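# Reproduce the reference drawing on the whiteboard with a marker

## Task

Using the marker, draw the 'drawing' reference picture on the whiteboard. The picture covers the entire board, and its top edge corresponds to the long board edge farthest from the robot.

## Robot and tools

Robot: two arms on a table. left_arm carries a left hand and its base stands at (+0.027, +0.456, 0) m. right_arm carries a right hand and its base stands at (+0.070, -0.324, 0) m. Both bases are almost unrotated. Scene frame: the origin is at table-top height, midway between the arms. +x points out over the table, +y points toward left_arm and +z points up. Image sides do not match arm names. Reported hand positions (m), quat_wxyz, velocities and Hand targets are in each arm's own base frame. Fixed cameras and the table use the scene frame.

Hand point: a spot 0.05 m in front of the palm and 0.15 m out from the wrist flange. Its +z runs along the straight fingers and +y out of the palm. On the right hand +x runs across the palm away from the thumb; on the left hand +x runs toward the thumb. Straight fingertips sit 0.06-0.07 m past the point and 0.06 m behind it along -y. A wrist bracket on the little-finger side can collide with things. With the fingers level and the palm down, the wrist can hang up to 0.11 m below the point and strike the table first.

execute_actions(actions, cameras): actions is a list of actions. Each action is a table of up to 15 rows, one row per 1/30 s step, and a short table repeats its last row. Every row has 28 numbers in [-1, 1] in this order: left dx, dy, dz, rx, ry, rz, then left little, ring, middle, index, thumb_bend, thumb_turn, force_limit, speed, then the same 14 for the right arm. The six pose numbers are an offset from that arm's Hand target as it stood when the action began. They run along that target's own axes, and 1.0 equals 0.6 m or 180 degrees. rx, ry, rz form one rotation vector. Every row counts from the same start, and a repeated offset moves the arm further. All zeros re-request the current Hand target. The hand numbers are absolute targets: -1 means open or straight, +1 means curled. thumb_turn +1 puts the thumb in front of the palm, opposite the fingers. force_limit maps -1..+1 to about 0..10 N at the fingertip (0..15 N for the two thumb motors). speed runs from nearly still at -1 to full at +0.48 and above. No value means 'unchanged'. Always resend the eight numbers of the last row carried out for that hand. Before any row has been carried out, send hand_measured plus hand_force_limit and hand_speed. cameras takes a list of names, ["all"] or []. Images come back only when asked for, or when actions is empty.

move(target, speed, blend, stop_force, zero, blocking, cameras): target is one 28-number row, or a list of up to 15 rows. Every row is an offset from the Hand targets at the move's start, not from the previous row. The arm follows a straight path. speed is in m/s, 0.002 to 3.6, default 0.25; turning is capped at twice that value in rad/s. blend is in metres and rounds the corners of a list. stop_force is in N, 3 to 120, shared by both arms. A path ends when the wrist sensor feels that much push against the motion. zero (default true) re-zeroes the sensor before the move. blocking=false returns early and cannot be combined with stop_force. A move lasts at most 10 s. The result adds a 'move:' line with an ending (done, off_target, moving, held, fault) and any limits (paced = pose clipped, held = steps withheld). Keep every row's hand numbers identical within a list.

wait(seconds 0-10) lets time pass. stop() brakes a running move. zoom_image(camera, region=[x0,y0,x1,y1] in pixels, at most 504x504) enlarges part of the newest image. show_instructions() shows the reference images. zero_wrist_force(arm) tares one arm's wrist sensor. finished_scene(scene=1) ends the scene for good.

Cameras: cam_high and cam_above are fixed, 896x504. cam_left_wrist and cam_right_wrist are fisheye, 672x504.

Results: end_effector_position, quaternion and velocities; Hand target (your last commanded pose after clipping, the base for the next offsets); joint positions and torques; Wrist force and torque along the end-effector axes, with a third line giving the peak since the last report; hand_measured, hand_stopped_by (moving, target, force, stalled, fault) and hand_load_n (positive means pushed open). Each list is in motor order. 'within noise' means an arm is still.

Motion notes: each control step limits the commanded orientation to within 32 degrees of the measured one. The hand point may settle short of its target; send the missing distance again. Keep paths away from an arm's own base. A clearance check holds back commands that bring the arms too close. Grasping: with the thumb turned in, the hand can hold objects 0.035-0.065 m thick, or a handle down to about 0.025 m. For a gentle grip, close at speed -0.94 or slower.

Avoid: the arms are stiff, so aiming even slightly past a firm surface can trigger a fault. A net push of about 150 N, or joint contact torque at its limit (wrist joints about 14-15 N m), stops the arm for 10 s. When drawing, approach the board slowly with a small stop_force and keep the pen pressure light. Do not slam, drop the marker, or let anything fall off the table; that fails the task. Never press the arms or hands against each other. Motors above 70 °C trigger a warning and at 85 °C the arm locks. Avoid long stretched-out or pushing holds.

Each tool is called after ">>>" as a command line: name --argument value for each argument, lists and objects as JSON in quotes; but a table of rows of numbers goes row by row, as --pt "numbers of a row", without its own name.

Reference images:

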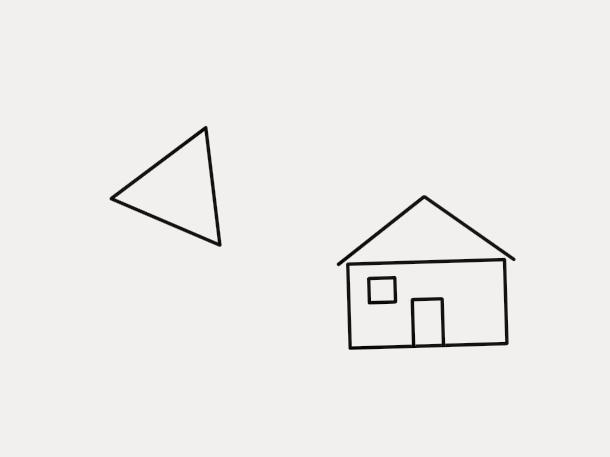

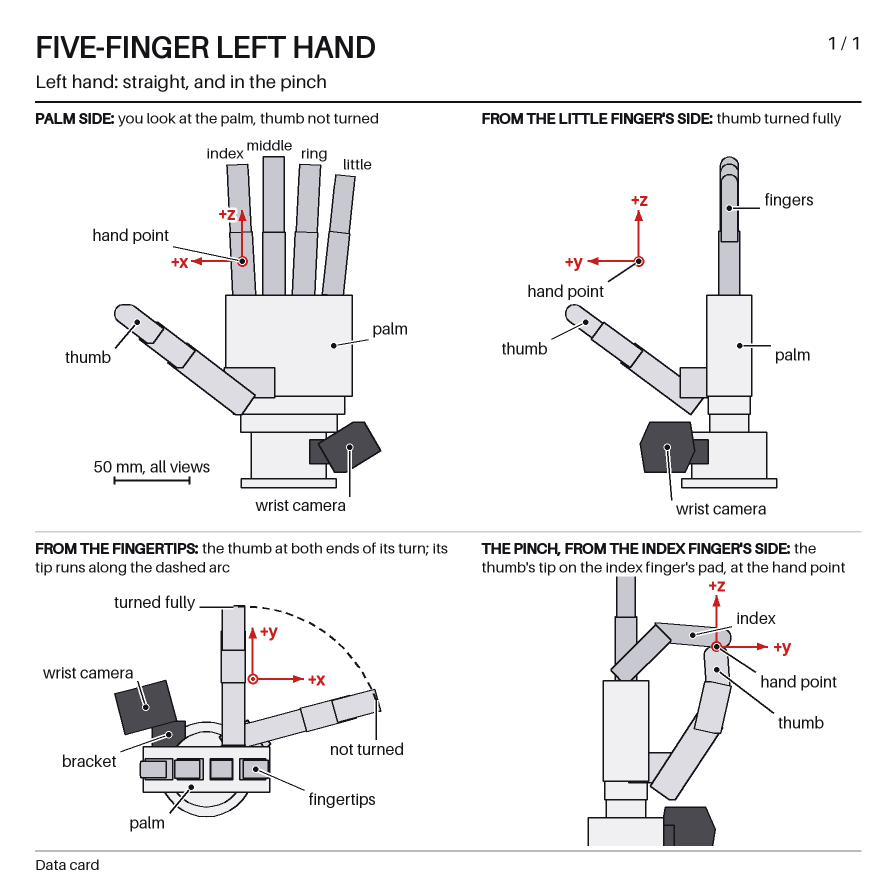

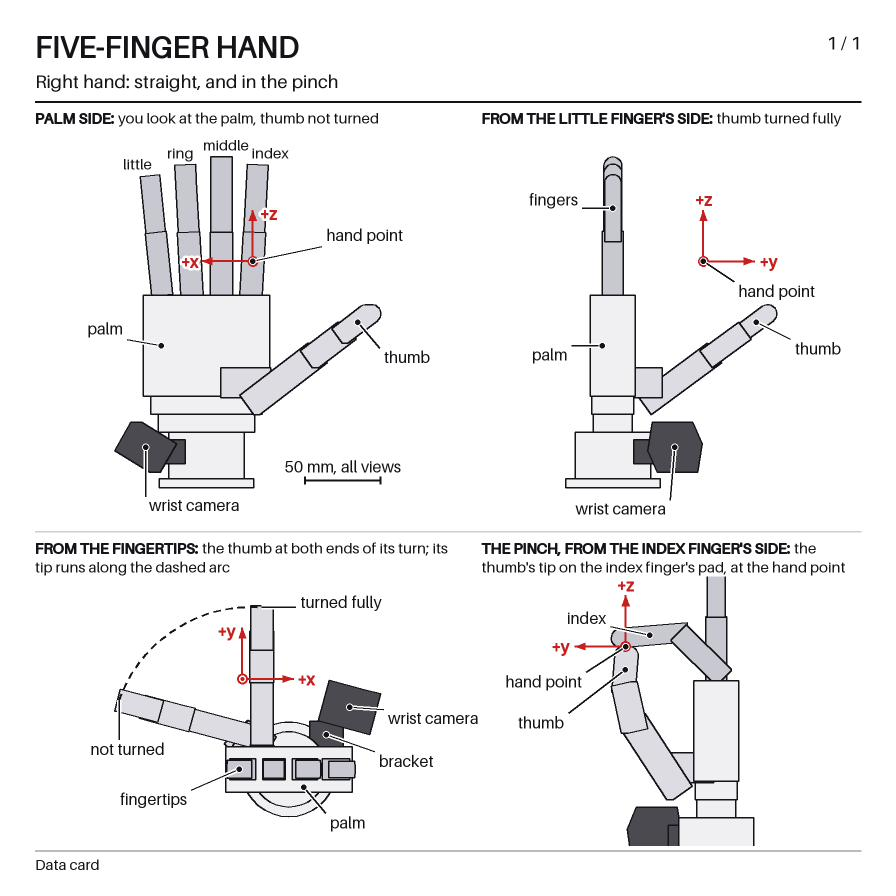

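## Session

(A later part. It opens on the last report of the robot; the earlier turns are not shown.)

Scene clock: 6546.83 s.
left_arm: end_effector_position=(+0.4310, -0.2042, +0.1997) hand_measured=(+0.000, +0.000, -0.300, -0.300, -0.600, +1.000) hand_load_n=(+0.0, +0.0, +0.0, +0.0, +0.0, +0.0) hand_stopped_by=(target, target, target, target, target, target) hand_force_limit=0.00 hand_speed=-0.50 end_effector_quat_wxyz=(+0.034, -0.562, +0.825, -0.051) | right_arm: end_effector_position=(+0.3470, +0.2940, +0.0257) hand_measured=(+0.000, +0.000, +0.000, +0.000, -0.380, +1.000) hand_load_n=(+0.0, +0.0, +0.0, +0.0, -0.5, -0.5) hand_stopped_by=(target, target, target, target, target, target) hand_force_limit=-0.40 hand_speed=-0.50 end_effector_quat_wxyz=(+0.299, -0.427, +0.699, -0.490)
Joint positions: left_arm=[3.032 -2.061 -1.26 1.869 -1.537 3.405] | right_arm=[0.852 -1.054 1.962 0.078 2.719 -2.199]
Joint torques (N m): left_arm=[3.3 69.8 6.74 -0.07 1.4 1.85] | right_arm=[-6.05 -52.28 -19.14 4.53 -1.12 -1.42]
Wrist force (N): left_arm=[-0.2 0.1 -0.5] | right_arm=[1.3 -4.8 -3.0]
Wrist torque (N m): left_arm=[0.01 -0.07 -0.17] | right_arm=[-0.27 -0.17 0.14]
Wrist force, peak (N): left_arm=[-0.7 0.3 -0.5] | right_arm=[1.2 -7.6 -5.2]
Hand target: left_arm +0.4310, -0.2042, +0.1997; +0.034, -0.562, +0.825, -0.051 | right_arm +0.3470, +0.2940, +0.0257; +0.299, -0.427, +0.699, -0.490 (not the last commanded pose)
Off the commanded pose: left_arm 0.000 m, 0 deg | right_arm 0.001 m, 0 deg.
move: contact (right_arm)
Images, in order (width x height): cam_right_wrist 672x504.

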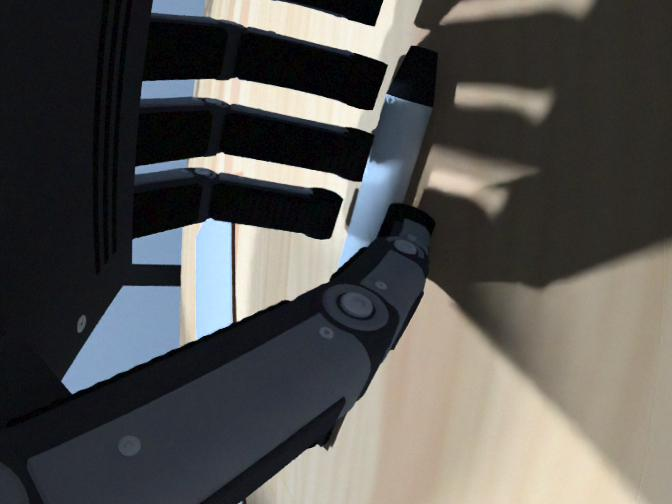

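>>> move --target '[0,0,0,0,0,0,0.0,0.0,-0.3,-0.3,-0.6,1,0.0,-0.5,0,-0.0015,-0.0006,0,0,0,0.0,0.0,0.25,0.25,-0.38,1,-0.65,-0.94]'

>>> wait --seconds 2 --cameras '["cam_right_wrist"]'

Scene clock: 6556.63 s.
left_arm: end_effector_position=(+0.4310, -0.2042, +0.1997) hand_measured=(+0.000, +0.000, -0.300, -0.300, -0.600, +1.000) hand_load_n=(+0.0, +0.5, +0.0, +0.0, +0.0, +0.0) hand_stopped_by=(target, target, target, target, target, target) hand_force_limit=0.00 hand_speed=-0.50 end_effector_quat_wxyz=(+0.034, -0.562, +0.825, -0.051) | right_arm: end_effector_position=(+0.3470, +0.2941, +0.0267) hand_measured=(+0.000, +0.000, +0.168, +0.224, -0.380, +1.000) hand_load_n=(+0.0, +0.0, +2.0, +1.5, +2.5, +0.0) hand_stopped_by=(target, target, force, force, target, target) hand_force_limit=-0.65 hand_speed=-0.94 end_effector_quat_wxyz=(+0.299, -0.427, +0.699, -0.490)
Joint positions: left_arm=[3.032 -2.061 -1.26 1.869 -1.537 3.405] | right_arm=[0.852 -1.056 1.962 0.08 2.719 -2.199]
Joint torques (N m): left_arm=[3.05 69.3 6.34 -0.15 1.32 1.71] | right_arm=[3.33 -52.71 -22.63 5.01 3.24 1.34]
Wrist force (N): left_arm=[-0.3 0.1 -0.6] | right_arm=[1.7 -2.7 0.7]
Wrist torque (N m): left_arm=[0.01 -0.06 -0.17] | right_arm=[-0.14 -0.27 0.19]
Wrist force, peak (N): left_arm=[-0.7 0.1 -0.6] | right_arm=[1.4 -5.2 -3.4]
Hand target: left_arm +0.4310, -0.2042, +0.1997; +0.034, -0.562, +0.825, -0.051 | right_arm +0.3470, +0.2941, +0.0267; +0.299, -0.427, +0.699, -0.490
Off the commanded pose: left_arm 0.000 m, 0 deg | right_arm 0.000 m, 0 deg.
move: done

Scene clock: 6558.63 s.
left_arm: end_effector_position=(+0.4310, -0.2042, +0.1997) hand_measured=(+0.000, +0.000, -0.300, -0.300, -0.600, +1.000) hand_load_n=(+0.0, +0.0, +0.0, +0.0, +0.0, +0.0) hand_stopped_by=(target, target, target, target, target, target) hand_force_limit=0.00 hand_speed=-0.50 end_effector_quat_wxyz=(+0.034, -0.562, +0.825, -0.051) | right_arm: end_effector_position=(+0.3470, +0.2941, +0.0267) hand_measured=(+0.000, +0.000, +0.168, +0.224, -0.380, +1.000) hand_load_n=(+0.0, +0.0, +1.5, +1.5, +2.5, +0.0) hand_stopped_by=(target, target, force, force, target, target) hand_force_limit=-0.65 hand_speed=-0.94 end_effector_quat_wxyz=(+0.299, -0.427, +0.699, -0.490)
Joint positions: left_arm=[3.032 -2.061 -1.26 1.869 -1.537 3.405] | right_arm=[0.852 -1.056 1.962 0.08 2.719 -2.199]
Joint torques (N m): left_arm=[3.34 69.57 6.63 -0.19 1.31 1.76] | right_arm=[3.47 -48.84 -19.97 4.66 3.32 1.56]
Wrist force (N): left_arm=[-0.3 -0.2 -0.6] | right_arm=[1.4 -2.7 0.6]
Wrist torque (N m): left_arm=[-0.03 -0.06 -0.16] | right_arm=[-0.14 -0.22 0.17]
Wrist force, peak (N): left_arm=[-0.5 0.4 -0.4] | right_arm=[1.4 -2.9 0.4]
Hand target: left_arm +0.4310, -0.2042, +0.1997; +0.034, -0.562, +0.825, -0.051 | right_arm +0.3470, +0.2941, +0.0267; +0.299, -0.427, +0.699, -0.490
Off the commanded pose: left_arm 0.000 m, 0 deg | right_arm 0.000 m, 0 deg.
wait: 2.00 s; at rest by 0.17 s
Images, in order (width x height): cam_right_wrist 672x504.

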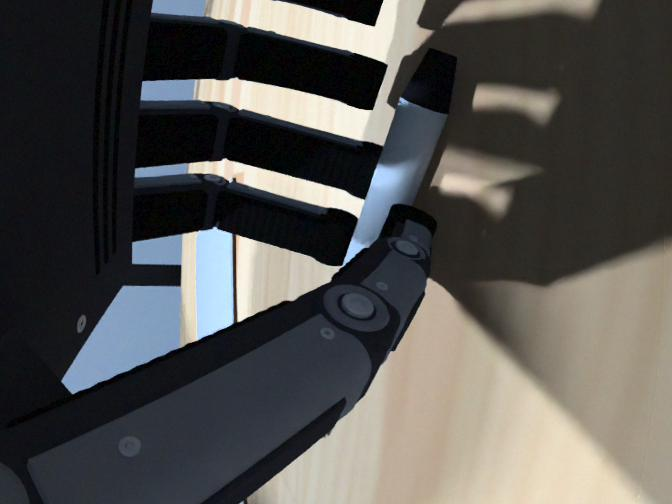

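>>> move --target '[0,0,0,0,0,0,0.0,0.0,-0.3,-0.3,-0.6,1,0.0,-0.5,0,0.0008,0.0003,0,0,0,0.0,0.0,0.27,0.27,-0.38,1,-0.4,-0.94]'

>>> move --target '[0,0,0,0,0,0,0.0,0.0,-0.3,-0.3,-0.6,1,0.0,-0.5,0,0,0,0,0,0,0.0,0.0,0.29,0.29,0.0,1,-0.2,-0.94]' --cameras '["cam_right_wrist"]'

Scene clock: 6568.80 s.
left_arm: end_effector_position=(+0.4310, -0.2042, +0.1997) hand_measured=(+0.000, +0.000, -0.300, -0.300, -0.600, +1.000) hand_load_n=(+0.0, +0.0, +0.0, +0.0, +0.0, +0.0) hand_stopped_by=(target, target, target, target, target, target) hand_force_limit=0.00 hand_speed=-0.50 end_effector_quat_wxyz=(+0.034, -0.562, +0.825, -0.051) | right_arm: end_effector_position=(+0.3470, +0.2941, +0.0262) hand_measured=(+0.000, +0.000, +0.178, +0.240, -0.382, +1.000) hand_load_n=(+0.0, +0.0, +3.0, +4.0, +5.0, -0.5) hand_stopped_by=(target, target, force, force, target, target) hand_force_limit=-0.40 hand_speed=-0.94 end_effector_quat_wxyz=(+0.299, -0.426, +0.699, -0.490)
Joint positions: left_arm=[3.032 -2.061 -1.26 1.869 -1.537 3.405] | right_arm=[0.852 -1.055 1.962 0.079 2.719 -2.199]
Joint torques (N m): left_arm=[2.89 69.38 6.78 -0.19 1.23 1.71] | right_arm=[1.68 -8.36 3.22 -1.32 1.14 0.71]
Wrist force (N): left_arm=[-0.3 0.0 -0.5] | right_arm=[1.5 -9.8 -3.0]
Wrist torque (N m): left_arm=[0.00 -0.05 -0.17] | right_arm=[-0.28 -0.18 0.10]
Wrist force, peak (N): left_arm=[-0.4 0.0 -0.7] | right_arm=[1.5 -9.8 -3.0]
Hand target: left_arm +0.4310, -0.2042, +0.1997; +0.034, -0.562, +0.825, -0.051 | right_arm +0.3470, +0.2940, +0.0262; +0.299, -0.427, +0.699, -0.490
Off the commanded pose: left_arm 0.000 m, 0 deg | right_arm 0.000 m, 0 deg.
move: done

Scene clock: 6569.30 s.
left_arm: end_effector_position=(+0.4310, -0.2042, +0.1997) hand_measured=(+0.000, +0.000, -0.300, -0.300, -0.600, +1.000) hand_load_n=(+0.0, +0.0, +0.0, +0.0, +0.0, +0.0) hand_stopped_by=(target, target, target, target, target, target) hand_force_limit=0.00 hand_speed=-0.50 end_effector_quat_wxyz=(+0.034, -0.562, +0.825, -0.051) | right_arm: end_effector_position=(+0.3470, +0.2940, +0.0262) hand_measured=(+0.000, +0.000, +0.182, +0.244, -0.384, +1.000) hand_load_n=(+0.0, +0.0, +4.0, +4.5, +5.5, +0.0) hand_stopped_by=(target, target, force, force, force, target) hand_force_limit=-0.20 hand_speed=-0.94 end_effector_quat_wxyz=(+0.299, -0.427, +0.699, -0.490)
Joint positions: left_arm=[3.032 -2.061 -1.26 1.869 -1.537 3.405] | right_arm=[0.852 -1.055 1.962 0.079 2.719 -2.199]
Joint torques (N m): left_arm=[3.08 69.72 6.89 -0.28 1.25 1.75] | right_arm=[-0.37 -7.83 2.48 -1.01 -0.77 -0.38]
Wrist force (N): left_arm=[-0.3 -0.1 -0.5] | right_arm=[0.5 -10.3 -2.7]
Wrist torque (N m): left_arm=[-0.03 -0.04 -0.16] | right_arm=[-0.29 -0.17 0.07]
Wrist force, peak (N): left_arm=[-0.2 0.2 -0.7] | right_arm=[0.8 -10.6 -2.7]
Hand target: left_arm +0.4310, -0.2042, +0.1997; +0.034, -0.562, +0.825, -0.051 | right_arm +0.3470, +0.2940, +0.0262; +0.299, -0.427, +0.699, -0.490
Off the commanded pose: left_arm 0.000 m, 0 deg | right_arm 0.000 m, 0 deg.
move: done
Images, in order (width x height): cam_right_wrist 672x504.

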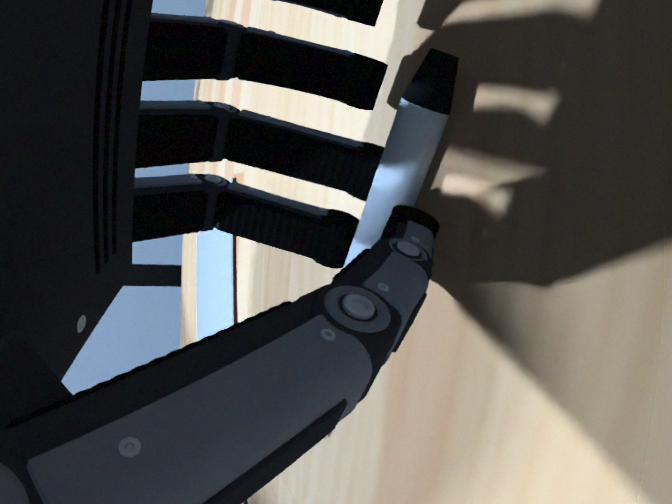

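>>> zoom_image --camera "cam_right_wrist" --region '[270, 130, 470, 330]'

Scaled by 2.520 from the camera's 672x504 image, which has a finer 960x720 frame.

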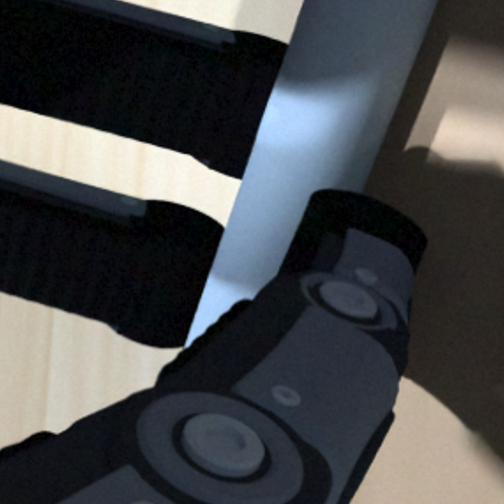

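>>> move --target '[0,0,0,0,0,0,0.0,0.0,-0.3,-0.3,-0.6,1,0.0,-0.5,0,-0.0016,-0.0006,0,0,0,0.0,0.0,0.29,0.29,0.0,1,-0.2,-0.94]' --speed 0.01 --cameras '["cam_right_wrist"]'

Scene clock: 6608.13 s.
left_arm: end_effector_position=(+0.4310, -0.2042, +0.1997) hand_measured=(+0.000, +0.000, -0.300, -0.300, -0.600, +1.000) hand_load_n=(+0.0, +0.0, +0.0, +0.0, +0.0, +0.0) hand_stopped_by=(target, target, target, target, target, target) hand_force_limit=0.00 hand_speed=-0.50 end_effector_quat_wxyz=(+0.034, -0.562, +0.825, -0.051) | right_arm: end_effector_position=(+0.3470, +0.2940, +0.0271) hand_measured=(+0.000, +0.000, +0.182, +0.244, -0.384, +1.000) hand_load_n=(+0.0, +0.0, +4.0, +3.5, +7.0, +0.0) hand_stopped_by=(target, target, force, force, force, target) hand_force_limit=-0.20 hand_speed=-0.94 end_effector_quat_wxyz=(+0.299, -0.427, +0.699, -0.490)
Joint positions: left_arm=[3.032 -2.061 -1.26 1.869 -1.537 3.405] | right_arm=[0.852 -1.057 1.962 0.081 2.719 -2.199]
Joint torques (N m): left_arm=[2.96 69.57 6.86 -0.35 1.26 1.75] | right_arm=[-1.47 -54.74 -23.25 5.19 -0.58 0.17]
Wrist force (N): left_arm=[-0.4 0.2 -0.4] | right_arm=[1.4 -1.2 1.0]
Wrist torque (N m): left_arm=[0.02 -0.03 -0.18] | right_arm=[-0.09 -0.22 0.19]
Wrist force, peak (N): left_arm=[-0.2 0.3 -0.9] | right_arm=[0.5 -10.7 -2.7]
Hand target: left_arm +0.4310, -0.2042, +0.1997; +0.034, -0.562, +0.825, -0.051 | right_arm +0.3470, +0.2941, +0.0272; +0.299, -0.427, +0.699, -0.490
Off the commanded pose: left_arm 0.000 m, 0 deg | right_arm 0.000 m, 0 deg.
move: done
Images, in order (width x height): cam_right_wrist 672x504.

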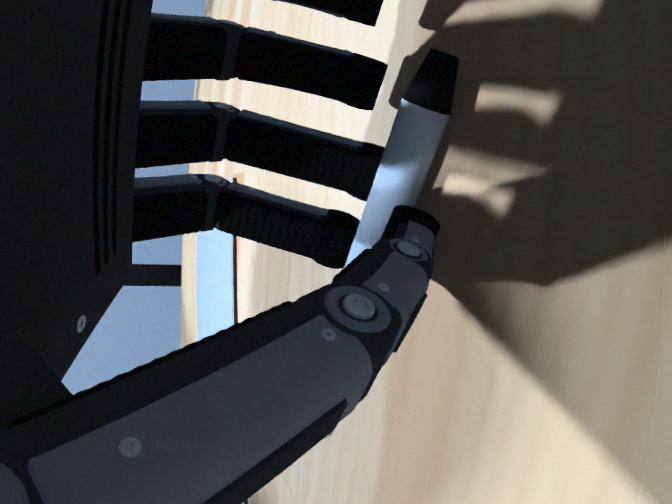

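>>> move --target '[0,0,0,0,0,0,0.0,0.0,-0.3,-0.3,-0.6,1,0.0,-0.5,0,-0.0078,-0.00285,0,0,0,0.0,0.0,0.29,0.29,0.0,1,-0.2,-0.94]' --speed 0.02 --cameras '["cam_right_wrist"]'

Scene clock: 6614.20 s.
left_arm: end_effector_position=(+0.4310, -0.2042, +0.1997) hand_measured=(+0.000, +0.000, -0.300, -0.300, -0.600, +1.000) hand_load_n=(+0.0, +0.0, +0.0, +0.0, +0.0, +0.0) hand_stopped_by=(target, target, target, target, target, target) hand_force_limit=0.00 hand_speed=-0.50 end_effector_quat_wxyz=(+0.034, -0.562, +0.825, -0.051) | right_arm: end_effector_position=(+0.3470, +0.2941, +0.0321) hand_measured=(+0.000, +0.000, +0.182, +0.244, -0.384, +1.000) hand_load_n=(+0.0, +0.0, +4.0, +3.5, +6.5, +0.0) hand_stopped_by=(target, target, force, force, force, target) hand_force_limit=-0.20 hand_speed=-0.94 end_effector_quat_wxyz=(+0.299, -0.427, +0.699, -0.490)
Joint positions: left_arm=[3.032 -2.061 -1.26 1.869 -1.537 3.405] | right_arm=[0.852 -1.067 1.959 0.093 2.719 -2.199]
Joint torques (N m): left_arm=[2.96 69.85 6.76 -0.33 1.25 1.72] | right_arm=[4.2 -54.71 -23.35 5.16 3.5 0.15]
Wrist force (N): left_arm=[-0.3 0.0 -0.3] | right_arm=[1.6 -1.2 1.1]
Wrist torque (N m): left_arm=[-0.01 -0.04 -0.17] | right_arm=[-0.10 -0.25 0.20]
Wrist force, peak (N): left_arm=[-0.4 0.2 -0.8] | right_arm=[1.5 -1.4 1.3]
Hand target: left_arm +0.4310, -0.2042, +0.1997; +0.034, -0.562, +0.825, -0.051 | right_arm +0.3470, +0.2941, +0.0322; +0.299, -0.427, +0.699, -0.490
Off the commanded pose: left_arm 0.000 m, 0 deg | right_arm 0.000 m, 0 deg.
move: done
Images, in order (width x height): cam_right_wrist 672x504.

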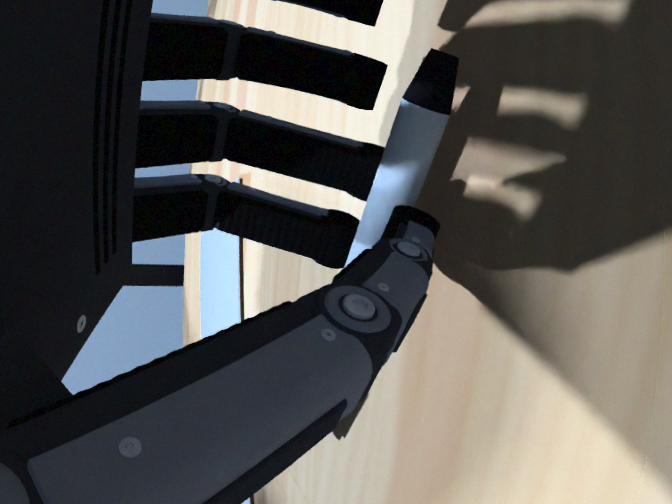

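>>> move --target '[0,0,0,0,0,0,0.0,0.0,-0.3,-0.3,-0.6,1,0.0,-0.5,0,0,0,0,0,0,0.0,0.0,0.31,0.31,0.0,1,-0.05,-0.94]' --speed 0.02

>>> move --target '[0,0,0,0,0,0,0.0,0.0,-0.3,-0.3,-0.6,1,0.0,-0.5,0,-0.0783,-0.0285,0,0,0,0.0,0.0,0.31,0.31,0.0,1,-0.05,-0.94]' --speed 0.05 --cameras '["all"]'

Scene clock: 6622.63 s.
left_arm: end_effector_position=(+0.4310, -0.2042, +0.1997) hand_measured=(+0.000, +0.000, -0.300, -0.300, -0.600, +1.000) hand_load_n=(+0.0, -0.5, +0.0, +0.0, +0.0, +0.0) hand_stopped_by=(target, target, target, target, target, target) hand_force_limit=0.00 hand_speed=-0.50 end_effector_quat_wxyz=(+0.034, -0.562, +0.825, -0.051) | right_arm: end_effector_position=(+0.3470, +0.2941, +0.0322) hand_measured=(+0.000, +0.000, +0.186, +0.254, -0.384, +1.000) hand_load_n=(+0.0, -0.5, +4.5, +4.5, +8.5, -0.5) hand_stopped_by=(target, target, force, force, force, target) hand_force_limit=-0.05 hand_speed=-0.94 end_effector_quat_wxyz=(+0.299, -0.427, +0.699, -0.490)
Joint positions: left_arm=[3.032 -2.061 -1.26 1.869 -1.537 3.405] | right_arm=[0.852 -1.067 1.959 0.094 2.719 -2.199]
Joint torques (N m): left_arm=[3.12 69.55 6.88 -0.45 1.14 1.56] | right_arm=[4.28 -53.89 -23.56 5.14 3.37 1.31]
Wrist force (N): left_arm=[-0.4 -0.1 -0.7] | right_arm=[1.5 -1.2 1.2]
Wrist torque (N m): left_arm=[-0.01 -0.04 -0.17] | right_arm=[-0.12 -0.24 0.19]
Wrist force, peak (N): left_arm=[-0.5 0.1 -0.6] | right_arm=[1.6 -1.3 1.3]
Hand target: left_arm +0.4310, -0.2042, +0.1997; +0.034, -0.562, +0.825, -0.051 | right_arm +0.3470, +0.2941, +0.0322; +0.299, -0.427, +0.699, -0.490
Off the commanded pose: left_arm 0.000 m, 0 deg | right_arm 0.000 m, 0 deg.
move: done

Scene clock: 6624.07 s.
left_arm: end_effector_position=(+0.4310, -0.2042, +0.1997) hand_measured=(+0.000, +0.000, -0.300, -0.300, -0.600, +1.000) hand_load_n=(+0.0, +0.0, +0.0, +0.0, +0.0, +0.0) hand_stopped_by=(target, target, target, target, target, target) hand_force_limit=0.00 hand_speed=-0.50 end_effector_quat_wxyz=(+0.034, -0.562, +0.825, -0.051) | right_arm: end_effector_position=(+0.3470, +0.2940, +0.0821) hand_measured=(+0.000, +0.000, +0.186, +0.254, -0.384, +1.000) hand_load_n=(+0.0, +0.0, +4.5, +4.5, +8.5, -0.5) hand_stopped_by=(target, target, force, force, force, target) hand_force_limit=-0.05 hand_speed=-0.94 end_effector_quat_wxyz=(+0.299, -0.427, +0.699, -0.490)
Joint positions: left_arm=[3.032 -2.061 -1.26 1.869 -1.537 3.405] | right_arm=[0.852 -1.16 1.93 0.216 2.719 -2.199]
Joint torques (N m): left_arm=[2.7 69.91 6.79 -0.49 1.17 1.69] | right_arm=[1.62 -51.4 -25.85 5.3 0.99 1.42]
Wrist force (N): left_arm=[-0.5 0.1 -0.3] | right_arm=[1.3 -1.1 1.2]
Wrist torque (N m): left_arm=[0.01 -0.02 -0.19] | right_arm=[-0.11 -0.19 0.19]
Wrist force, peak (N): left_arm=[-0.5 0.2 -0.5] | right_arm=[1.6 -1.0 1.2]
Hand target: left_arm +0.4310, -0.2042, +0.1997; +0.034, -0.562, +0.825, -0.051 | right_arm +0.3470, +0.2941, +0.0822; +0.299, -0.427, +0.699, -0.490
Off the commanded pose: left_arm 0.000 m, 0 deg | right_arm 0.000 m, 0 deg.
move: done

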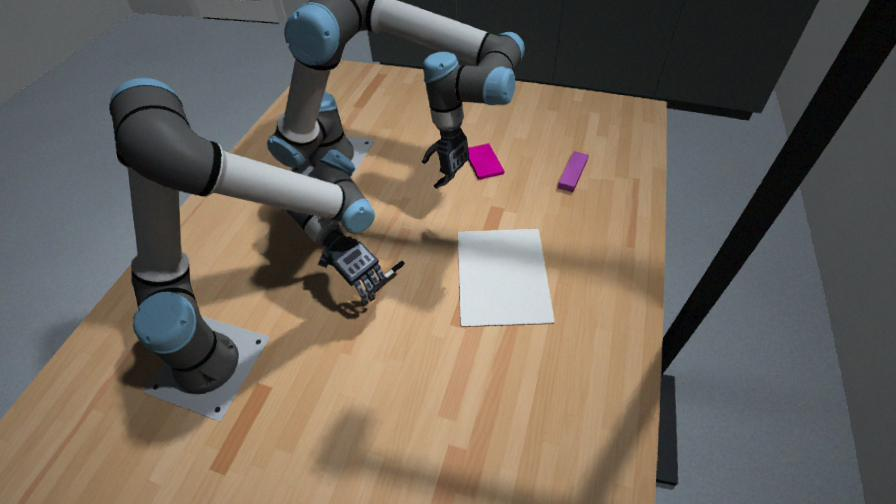

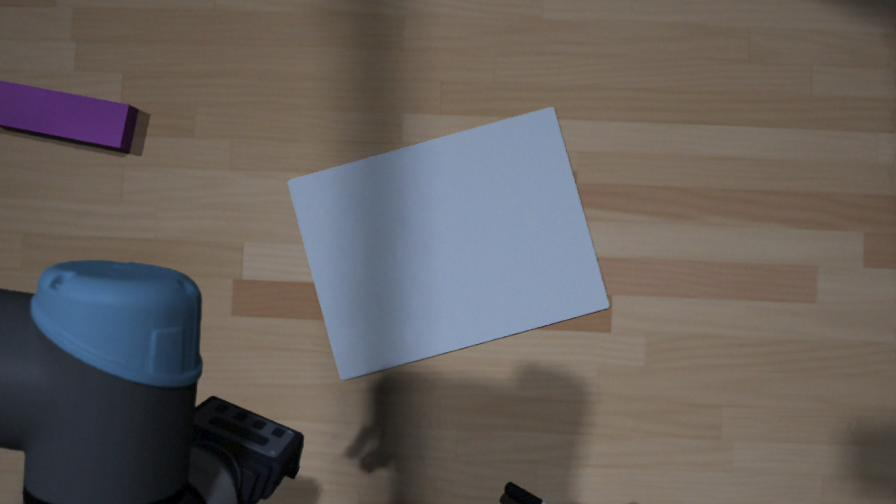

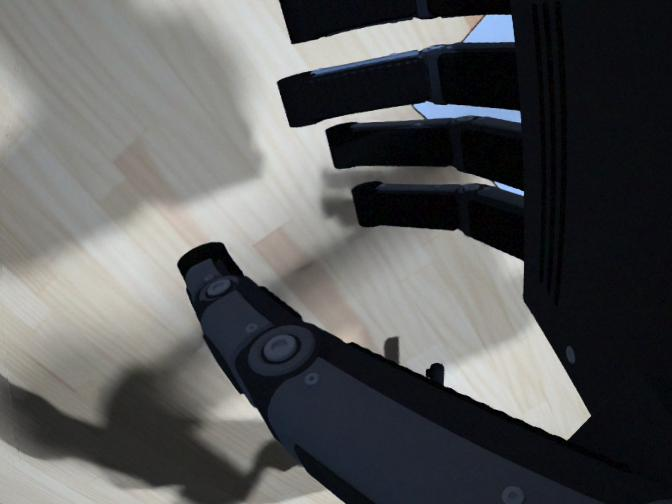

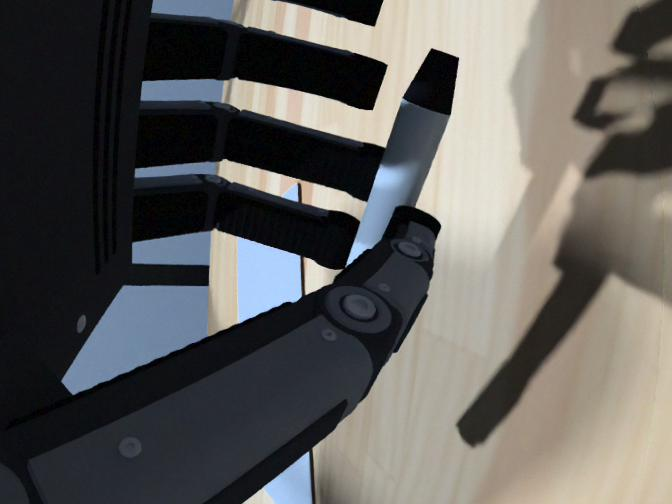

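>>> zoom_image --camera "cam_high" --region '[320, 220, 440, 320]'

>>> zoom_image --camera "cam_above" --region '[470, 454, 570, 504]'

Scaled by 4.200.

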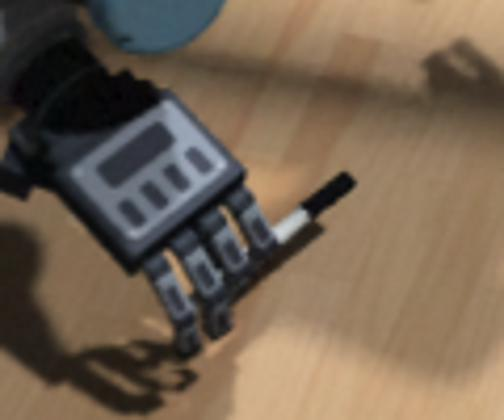

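Scaled by 5.040.

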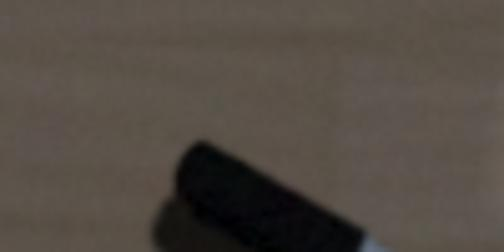

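>>> move --pt "0 -0.0112 -0.091 0 0 0 0.0 0.0 -0.3 -0.3 -0.6 1 0.0 -0.5 0 -0.1331 -0.0485 0 0 0 0.0 0.0 0.31 0.31 0.0 1 -0.05 -0.94" --pt "0.3853 -0.137 -0.0755 0 0.0045 0.0369 0.0 0.0 -0.3 -0.3 -0.6 1 0.0 -0.5 0 -0.1331 -0.0485 0 0 0 0.0 0.0 0.31 0.31 0.0 1 -0.05 -0.94" --speed '[0.06,0.12]' --cameras '["all"]'

Scene clock: 6691.07 s.
left_arm: end_effector_position=(+0.4178, -0.4084, +0.2541) hand_measured=(+0.000, +0.000, -0.300, -0.300, -0.600, +1.000) hand_load_n=(+0.0, +0.0, +0.0, +0.0, +0.0, +0.0) hand_stopped_by=(target, target, target, target, target, target) hand_force_limit=0.00 hand_speed=-0.50 end_effector_quat_wxyz=(+0.031, -0.521, +0.852, -0.053) | right_arm: end_effector_position=(+0.3470, +0.2941, +0.1672) hand_measured=(+0.000, +0.000, +0.186, +0.254, -0.384, +1.000) hand_load_n=(+0.0, -0.5, +4.5, +4.5, +8.5, -0.5) hand_stopped_by=(target, target, force, force, force, target) hand_force_limit=-0.05 hand_speed=-0.94 end_effector_quat_wxyz=(+0.299, -0.427, +0.699, -0.490)
Joint positions: left_arm=[2.654 -2.355 -0.637 1.544 -1.57 3.127] | right_arm=[0.852 -1.29 1.844 0.432 2.719 -2.199]
Joint torques (N m): left_arm=[5.74 83.65 7.42 0.08 1.36 1.73] | right_arm=[4.47 -44.25 -27.87 5.26 3.65 1.43]
Wrist force (N): left_arm=[-0.3 0.0 -0.4] | right_arm=[1.4 -1.0 1.1]
Wrist torque (N m): left_arm=[-0.02 -0.04 -0.04] | right_arm=[-0.11 -0.19 0.21]
Wrist force, peak (N): left_arm=[0.0 1.1 -3.9] | right_arm=[1.5 -1.1 1.4]
Hand target: left_arm +0.4178, -0.4084, +0.2541; +0.031, -0.521, +0.852, -0.053 (not the last commanded pose) | right_arm +0.3470, +0.2941, +0.1672; +0.299, -0.427, +0.699, -0.490
Off the commanded pose: left_arm 0.039 m, 1 deg | right_arm 0.000 m, 0 deg.
move: held (left_arm; a check stopped the path); path passed 1 of 2 targets; limits=held
pose unreachable (left arm): on one or more control steps of this call, first in action 0 (counted from 0), this arm could not follow its commanded pose, so it was not sent that pose on those steps. It may still have moved: this result reports where it is.
cause: moving toward the commanded pose would bring a part of the arm too close to another arm (a part of this arm just beyond joint 2 (shoulder lift) and a part of the right arm just beyond its joint 4 (wrist 1), 19 mm apart when this arm was first held).

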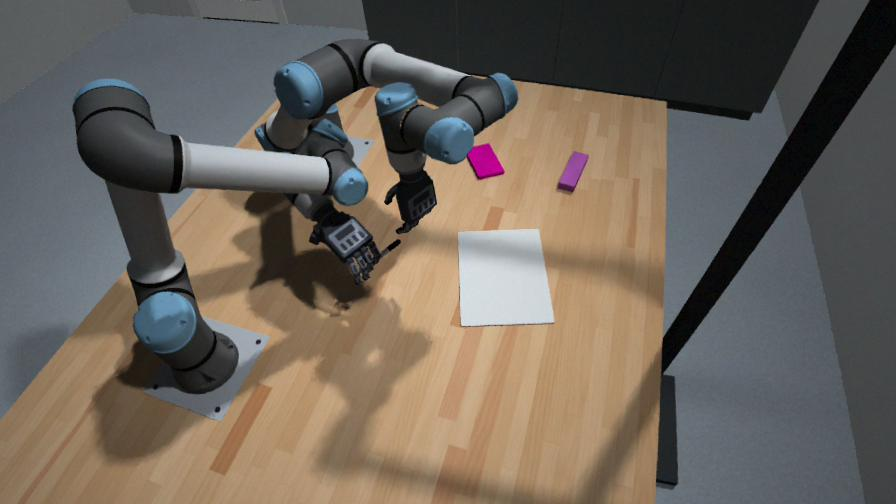

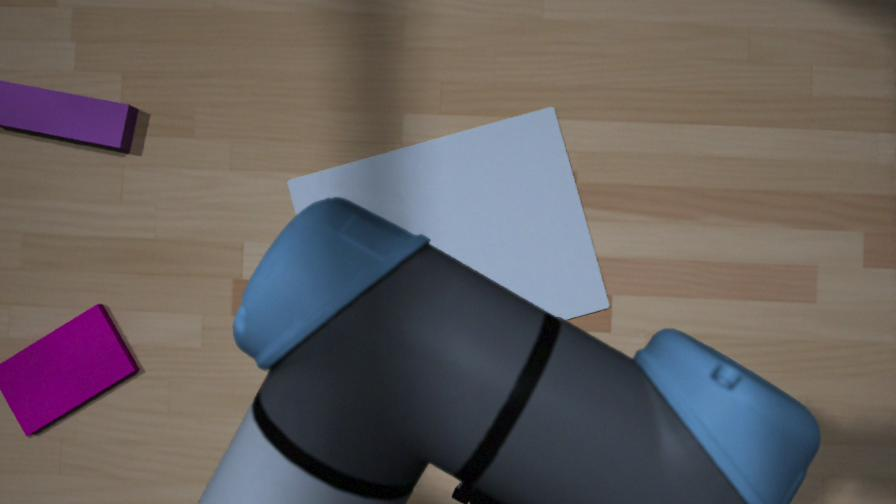

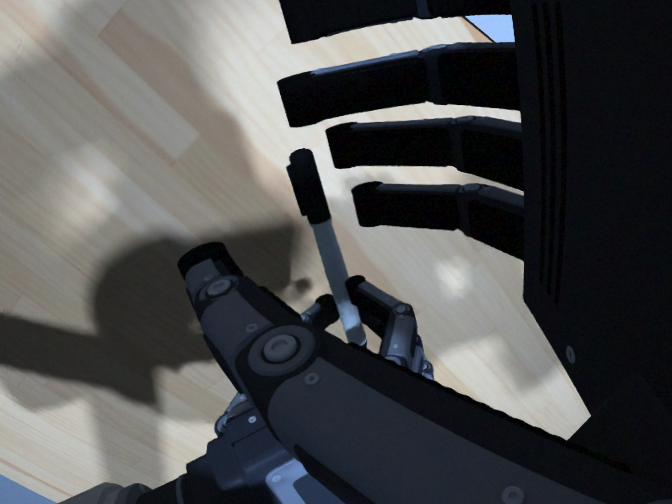

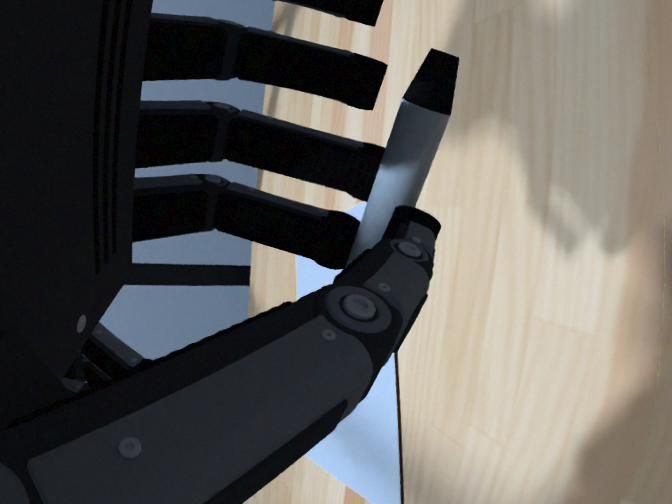

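>>> move --target '[-0.1476,-0.0035,-0.0265,0,-0.0131,-0.107,0.0,0.0,-0.3,-0.3,-0.6,1,0.0,-0.5,0,0,0,0,0,0,0.0,0.0,0.31,0.31,0.0,1,-0.05,-0.94]' --speed 0.12

>>> move --target '[0,0,0,0,0,0,0.0,0.0,-0.3,-0.3,-0.6,1,0.0,-0.5,0.0247,-0.0383,0.1054,0,-0.1008,-0.0367,0.0,0.0,0.31,0.31,0.0,1,-0.05,-0.94]' --speed 0.06 --cameras '["all"]'

Scene clock: 6725.03 s.
left_arm: end_effector_position=(+0.4582, -0.3297, +0.2699) hand_measured=(+0.000, +0.000, -0.300, -0.300, -0.600, +1.000) hand_load_n=(+0.0, +0.0, +0.0, -0.5, +0.0, +0.0) hand_stopped_by=(target, target, target, target, target, target) hand_force_limit=0.00 hand_speed=-0.50 end_effector_quat_wxyz=(+0.039, -0.657, +0.752, -0.047) | right_arm: end_effector_position=(+0.3470, +0.2941, +0.1672) hand_measured=(+0.000, +0.000, +0.186, +0.254, -0.384, +1.000) hand_load_n=(+0.0, +0.0, +4.5, +4.5, +8.5, -0.5) hand_stopped_by=(target, target, force, force, force, target) hand_force_limit=-0.05 hand_speed=-0.94 end_effector_quat_wxyz=(+0.299, -0.427, +0.699, -0.490)
Joint positions: left_arm=[2.823 -2.263 -0.757 1.569 -1.59 2.959] | right_arm=[0.852 -1.29 1.844 0.432 2.719 -2.199]
Joint torques (N m): left_arm=[5.84 81.47 7.11 0.35 -2.05 -2.13] | right_arm=[4.14 -29.56 -29.1 5.25 3.53 1.35]
Wrist force (N): left_arm=[-0.2 0.1 -0.3] | right_arm=[1.5 -0.9 1.0]
Wrist torque (N m): left_arm=[-0.01 -0.06 -0.03] | right_arm=[-0.08 -0.21 0.22]
Wrist force, peak (N): left_arm=[-0.4 -0.1 -0.9] | right_arm=[1.6 -1.1 1.2]
Hand target: left_arm +0.4583, -0.3296, +0.2700; +0.039, -0.657, +0.752, -0.047 | right_arm +0.3470, +0.2941, +0.1672; +0.299, -0.427, +0.699, -0.490
Off the commanded pose: left_arm 0.000 m, 0 deg | right_arm 0.000 m, 0 deg.
move: done

Scene clock: 6728.30 s.
left_arm: end_effector_position=(+0.4583, -0.3296, +0.2700) hand_measured=(+0.000, +0.000, -0.300, -0.300, -0.600, +1.000) hand_load_n=(+0.0, +0.0, +0.0, +0.0, +0.0, +0.0) hand_stopped_by=(target, target, target, target, target, target) hand_force_limit=0.00 hand_speed=-0.50 end_effector_quat_wxyz=(+0.039, -0.657, +0.752, -0.047) | right_arm: end_effector_position=(+0.4000, +0.2501, +0.1671) hand_measured=(+0.000, +0.000, +0.186, +0.254, -0.384, +1.000) hand_load_n=(+0.0, +0.0, +4.5, +4.5, +8.5, -0.5) hand_stopped_by=(target, target, force, force, force, target) hand_force_limit=-0.05 hand_speed=-0.94 end_effector_quat_wxyz=(+0.377, -0.538, +0.618, -0.433)
Joint positions: left_arm=[2.823 -2.263 -0.757 1.569 -1.59 2.959] | right_arm=[0.491 -1.629 2.125 -0.073 2.157 -2.897]
Joint torques (N m): left_arm=[5.88 80.53 6.72 0.38 -2.01 -2.05] | right_arm=[-6.16 -32 -1.73 -2.89 -1.48 -1.79]
Wrist force (N): left_arm=[0.0 0.1 -0.4] | right_arm=[1.4 -1.0 1.0]
Wrist torque (N m): left_arm=[-0.01 -0.10 -0.02] | right_arm=[-0.05 -0.23 0.21]
Wrist force, peak (N): left_arm=[-0.4 0.3 -0.7] | right_arm=[2.4 -0.8 0.9]
Hand target: left_arm +0.4583, -0.3296, +0.2700; +0.039, -0.657, +0.752, -0.047 | right_arm +0.4000, +0.2501, +0.1671; +0.377, -0.538, +0.618, -0.433
Off the commanded pose: left_arm 0.000 m, 0 deg | right_arm 0.000 m, 0 deg.
move: done

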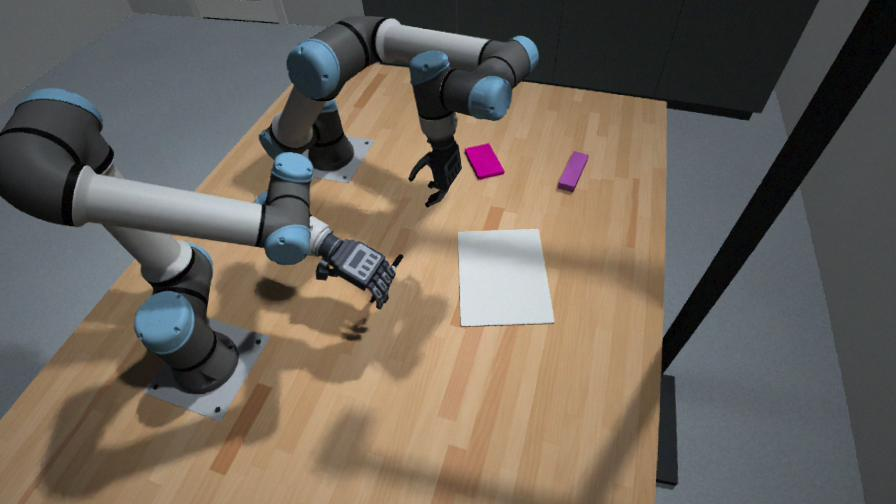

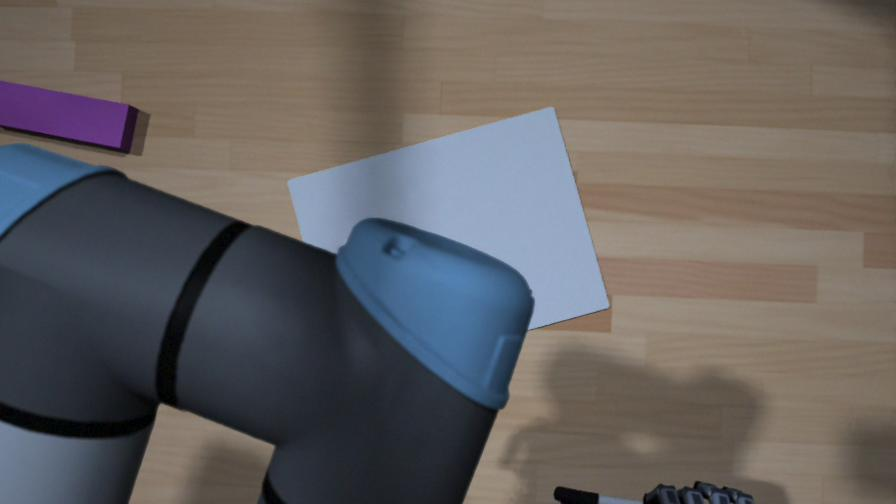

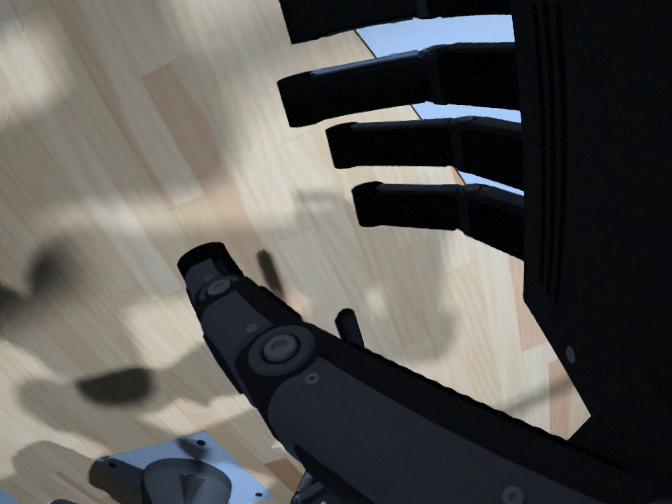

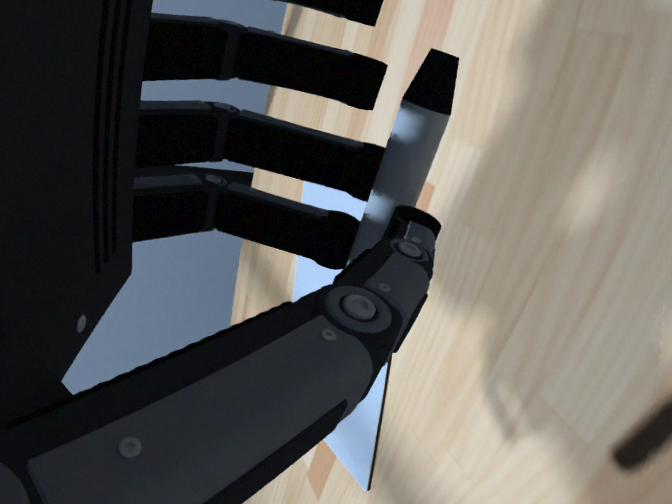

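>>> zoom_image --camera "cam_above" --region '[540, 464, 620, 504]'

>>> zoom_image --camera "cam_high" --region '[340, 220, 440, 320]'

Scaled by 6.300.

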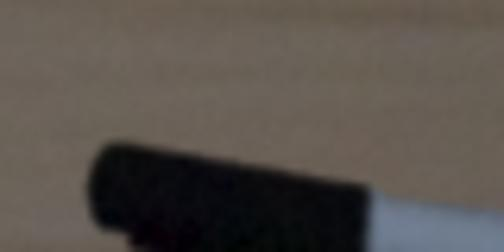

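Scaled by 5.040.

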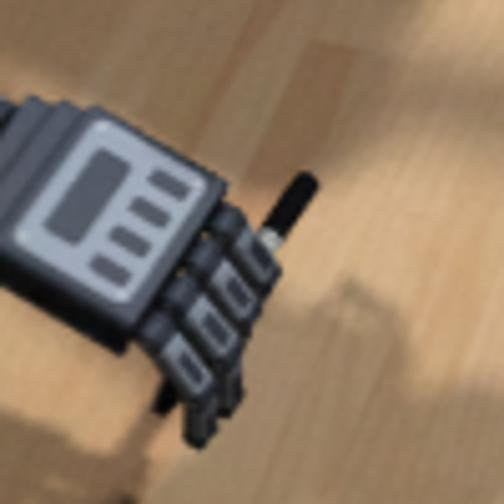

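>>> move --target '[0.2581,-0.0162,0.044,0,0.0008,0.0066,0.0,0.0,-0.3,-0.3,-0.6,1,0.0,-0.5,0,0,0,0,0,0,0.0,0.0,0.31,0.31,0.0,1,-0.05,-0.94]' --speed 0.1 --cameras '["all"]'

Scene clock: 6748.97 s.
left_arm: end_effector_position=(+0.4492, -0.4839, +0.2447) hand_measured=(+0.000, +0.000, -0.300, -0.300, -0.600, +1.000) hand_load_n=(+0.0, +0.0, +0.0, +0.0, +0.0, +0.0) hand_stopped_by=(target, target, target, target, target, target) hand_force_limit=0.00 hand_speed=-0.50 end_effector_quat_wxyz=(+0.039, -0.652, +0.754, -0.072) | right_arm: end_effector_position=(+0.4000, +0.2501, +0.1671) hand_measured=(+0.000, +0.000, +0.186, +0.254, -0.384, +1.000) hand_load_n=(+0.0, +0.0, +4.5, +4.5, +8.5, -0.5) hand_stopped_by=(target, target, force, force, force, target) hand_force_limit=-0.05 hand_speed=-0.94 end_effector_quat_wxyz=(+0.377, -0.538, +0.618, -0.433)
Joint positions: left_arm=[2.592 -2.677 -0.035 1.302 -1.601 2.738] | right_arm=[0.491 -1.629 2.125 -0.073 2.157 -2.897]
Joint torques (N m): left_arm=[-7.67 22.1 31.16 0.42 1.39 -1.88] | right_arm=[-6.17 -32.28 -2.1 -2.85 -1.54 -1.55]
Wrist force (N): left_arm=[-0.4 0.2 -0.3] | right_arm=[1.4 -0.8 1.1]
Wrist torque (N m): left_arm=[0.01 -0.04 -0.05] | right_arm=[-0.02 -0.23 0.20]
Wrist force, peak (N): left_arm=[-1.6 -0.2 -0.2] | right_arm=[1.6 -1.1 1.3]
Hand target: left_arm +0.4502, -0.4849, +0.2454; +0.039, -0.649, +0.758, -0.047 | right_arm +0.4000, +0.2501, +0.1671; +0.377, -0.538, +0.618, -0.433
Off the commanded pose: left_arm 0.002 m, 3 deg | right_arm 0.000 m, 0 deg.
elbow stopped short (left arm): the move would have taken joint 3 (elbow) straighter than the controller allows.
move: off_target (left_arm)

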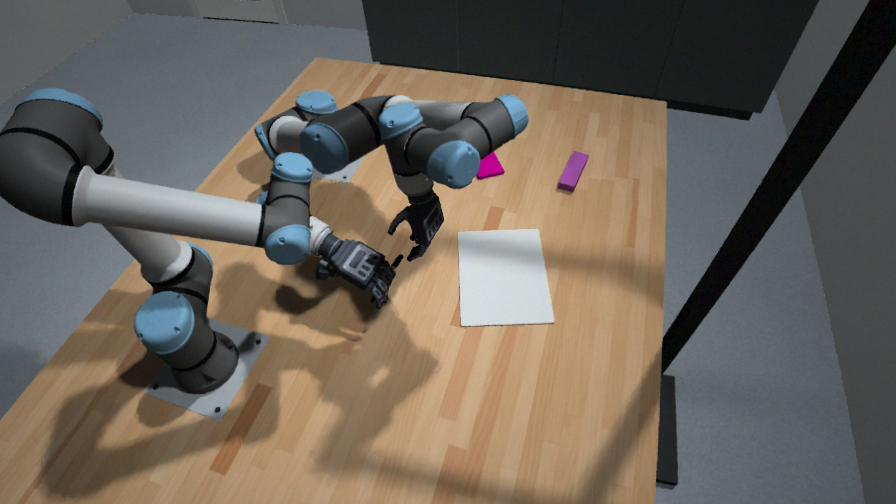

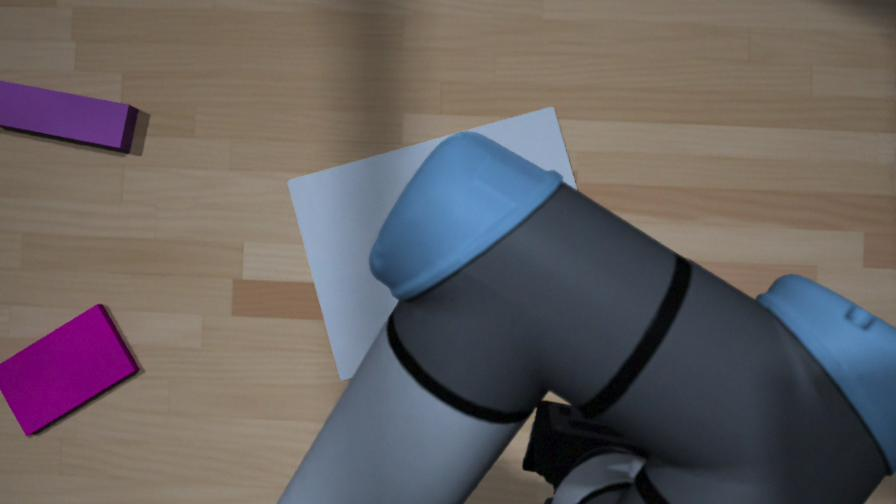

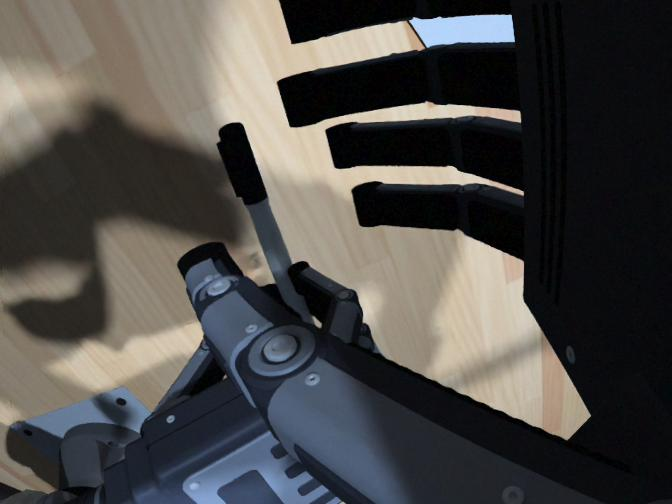

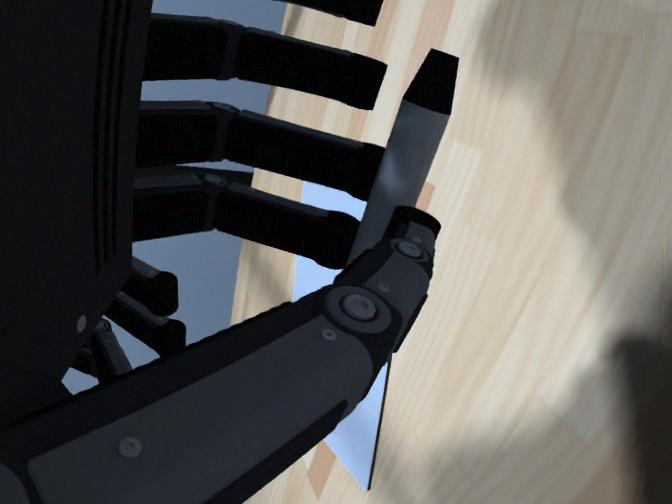

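>>> move --target '[-0.1571,0.0678,0.0335,0,0,0,0.0,0.0,-0.3,-0.3,-0.6,1,0.0,-0.5,0,0,0,0,0,0,0.0,0.0,0.31,0.31,0.0,1,-0.05,-0.94]' --speed 0.1

Scene clock: 6784.93 s.
left_arm: end_effector_position=(+0.4273, -0.3859, +0.2202) hand_measured=(+0.000, +0.000, -0.300, -0.300, -0.600, +1.000) hand_load_n=(+0.0, +0.0, +0.5, +0.0, +0.0, +0.0) hand_stopped_by=(target, target, target, target, target, target) hand_force_limit=0.00 hand_speed=-0.50 end_effector_quat_wxyz=(+0.039, -0.649, +0.758, -0.047) | right_arm: end_effector_position=(+0.4000, +0.2501, +0.1671) hand_measured=(+0.000, +0.000, +0.186, +0.254, -0.384, +1.000) hand_load_n=(+0.0, +0.0, +4.5, +4.5, +9.0, +0.0) hand_stopped_by=(target, target, force, force, force, target) hand_force_limit=-0.05 hand_speed=-0.94 end_effector_quat_wxyz=(+0.377, -0.538, +0.618, -0.433)
Joint positions: left_arm=[2.71 -2.278 -0.859 1.684 -1.601 2.867] | right_arm=[0.491 -1.629 2.125 -0.073 2.157 -2.897]
Joint torques (N m): left_arm=[5.33 81.19 6.37 0.56 1.47 2.08] | right_arm=[-6.58 -32.27 -2.09 -3 -1.78 -1.51]
Wrist force (N): left_arm=[-0.3 0.0 -0.3] | right_arm=[1.5 -1.0 1.0]
Wrist torque (N m): left_arm=[-0.03 -0.04 -0.16] | right_arm=[-0.04 -0.24 0.21]
Wrist force, peak (N): left_arm=[1.9 1.4 -0.5] | right_arm=[1.6 -1.1 1.3]
Hand target: left_arm +0.4273, -0.3859, +0.2202; +0.039, -0.649, +0.758, -0.047 | right_arm +0.4000, +0.2501, +0.1671; +0.377, -0.538, +0.618, -0.433
Off the commanded pose: left_arm 0.000 m, 0 deg | right_arm 0.000 m, 0 deg.
move: done


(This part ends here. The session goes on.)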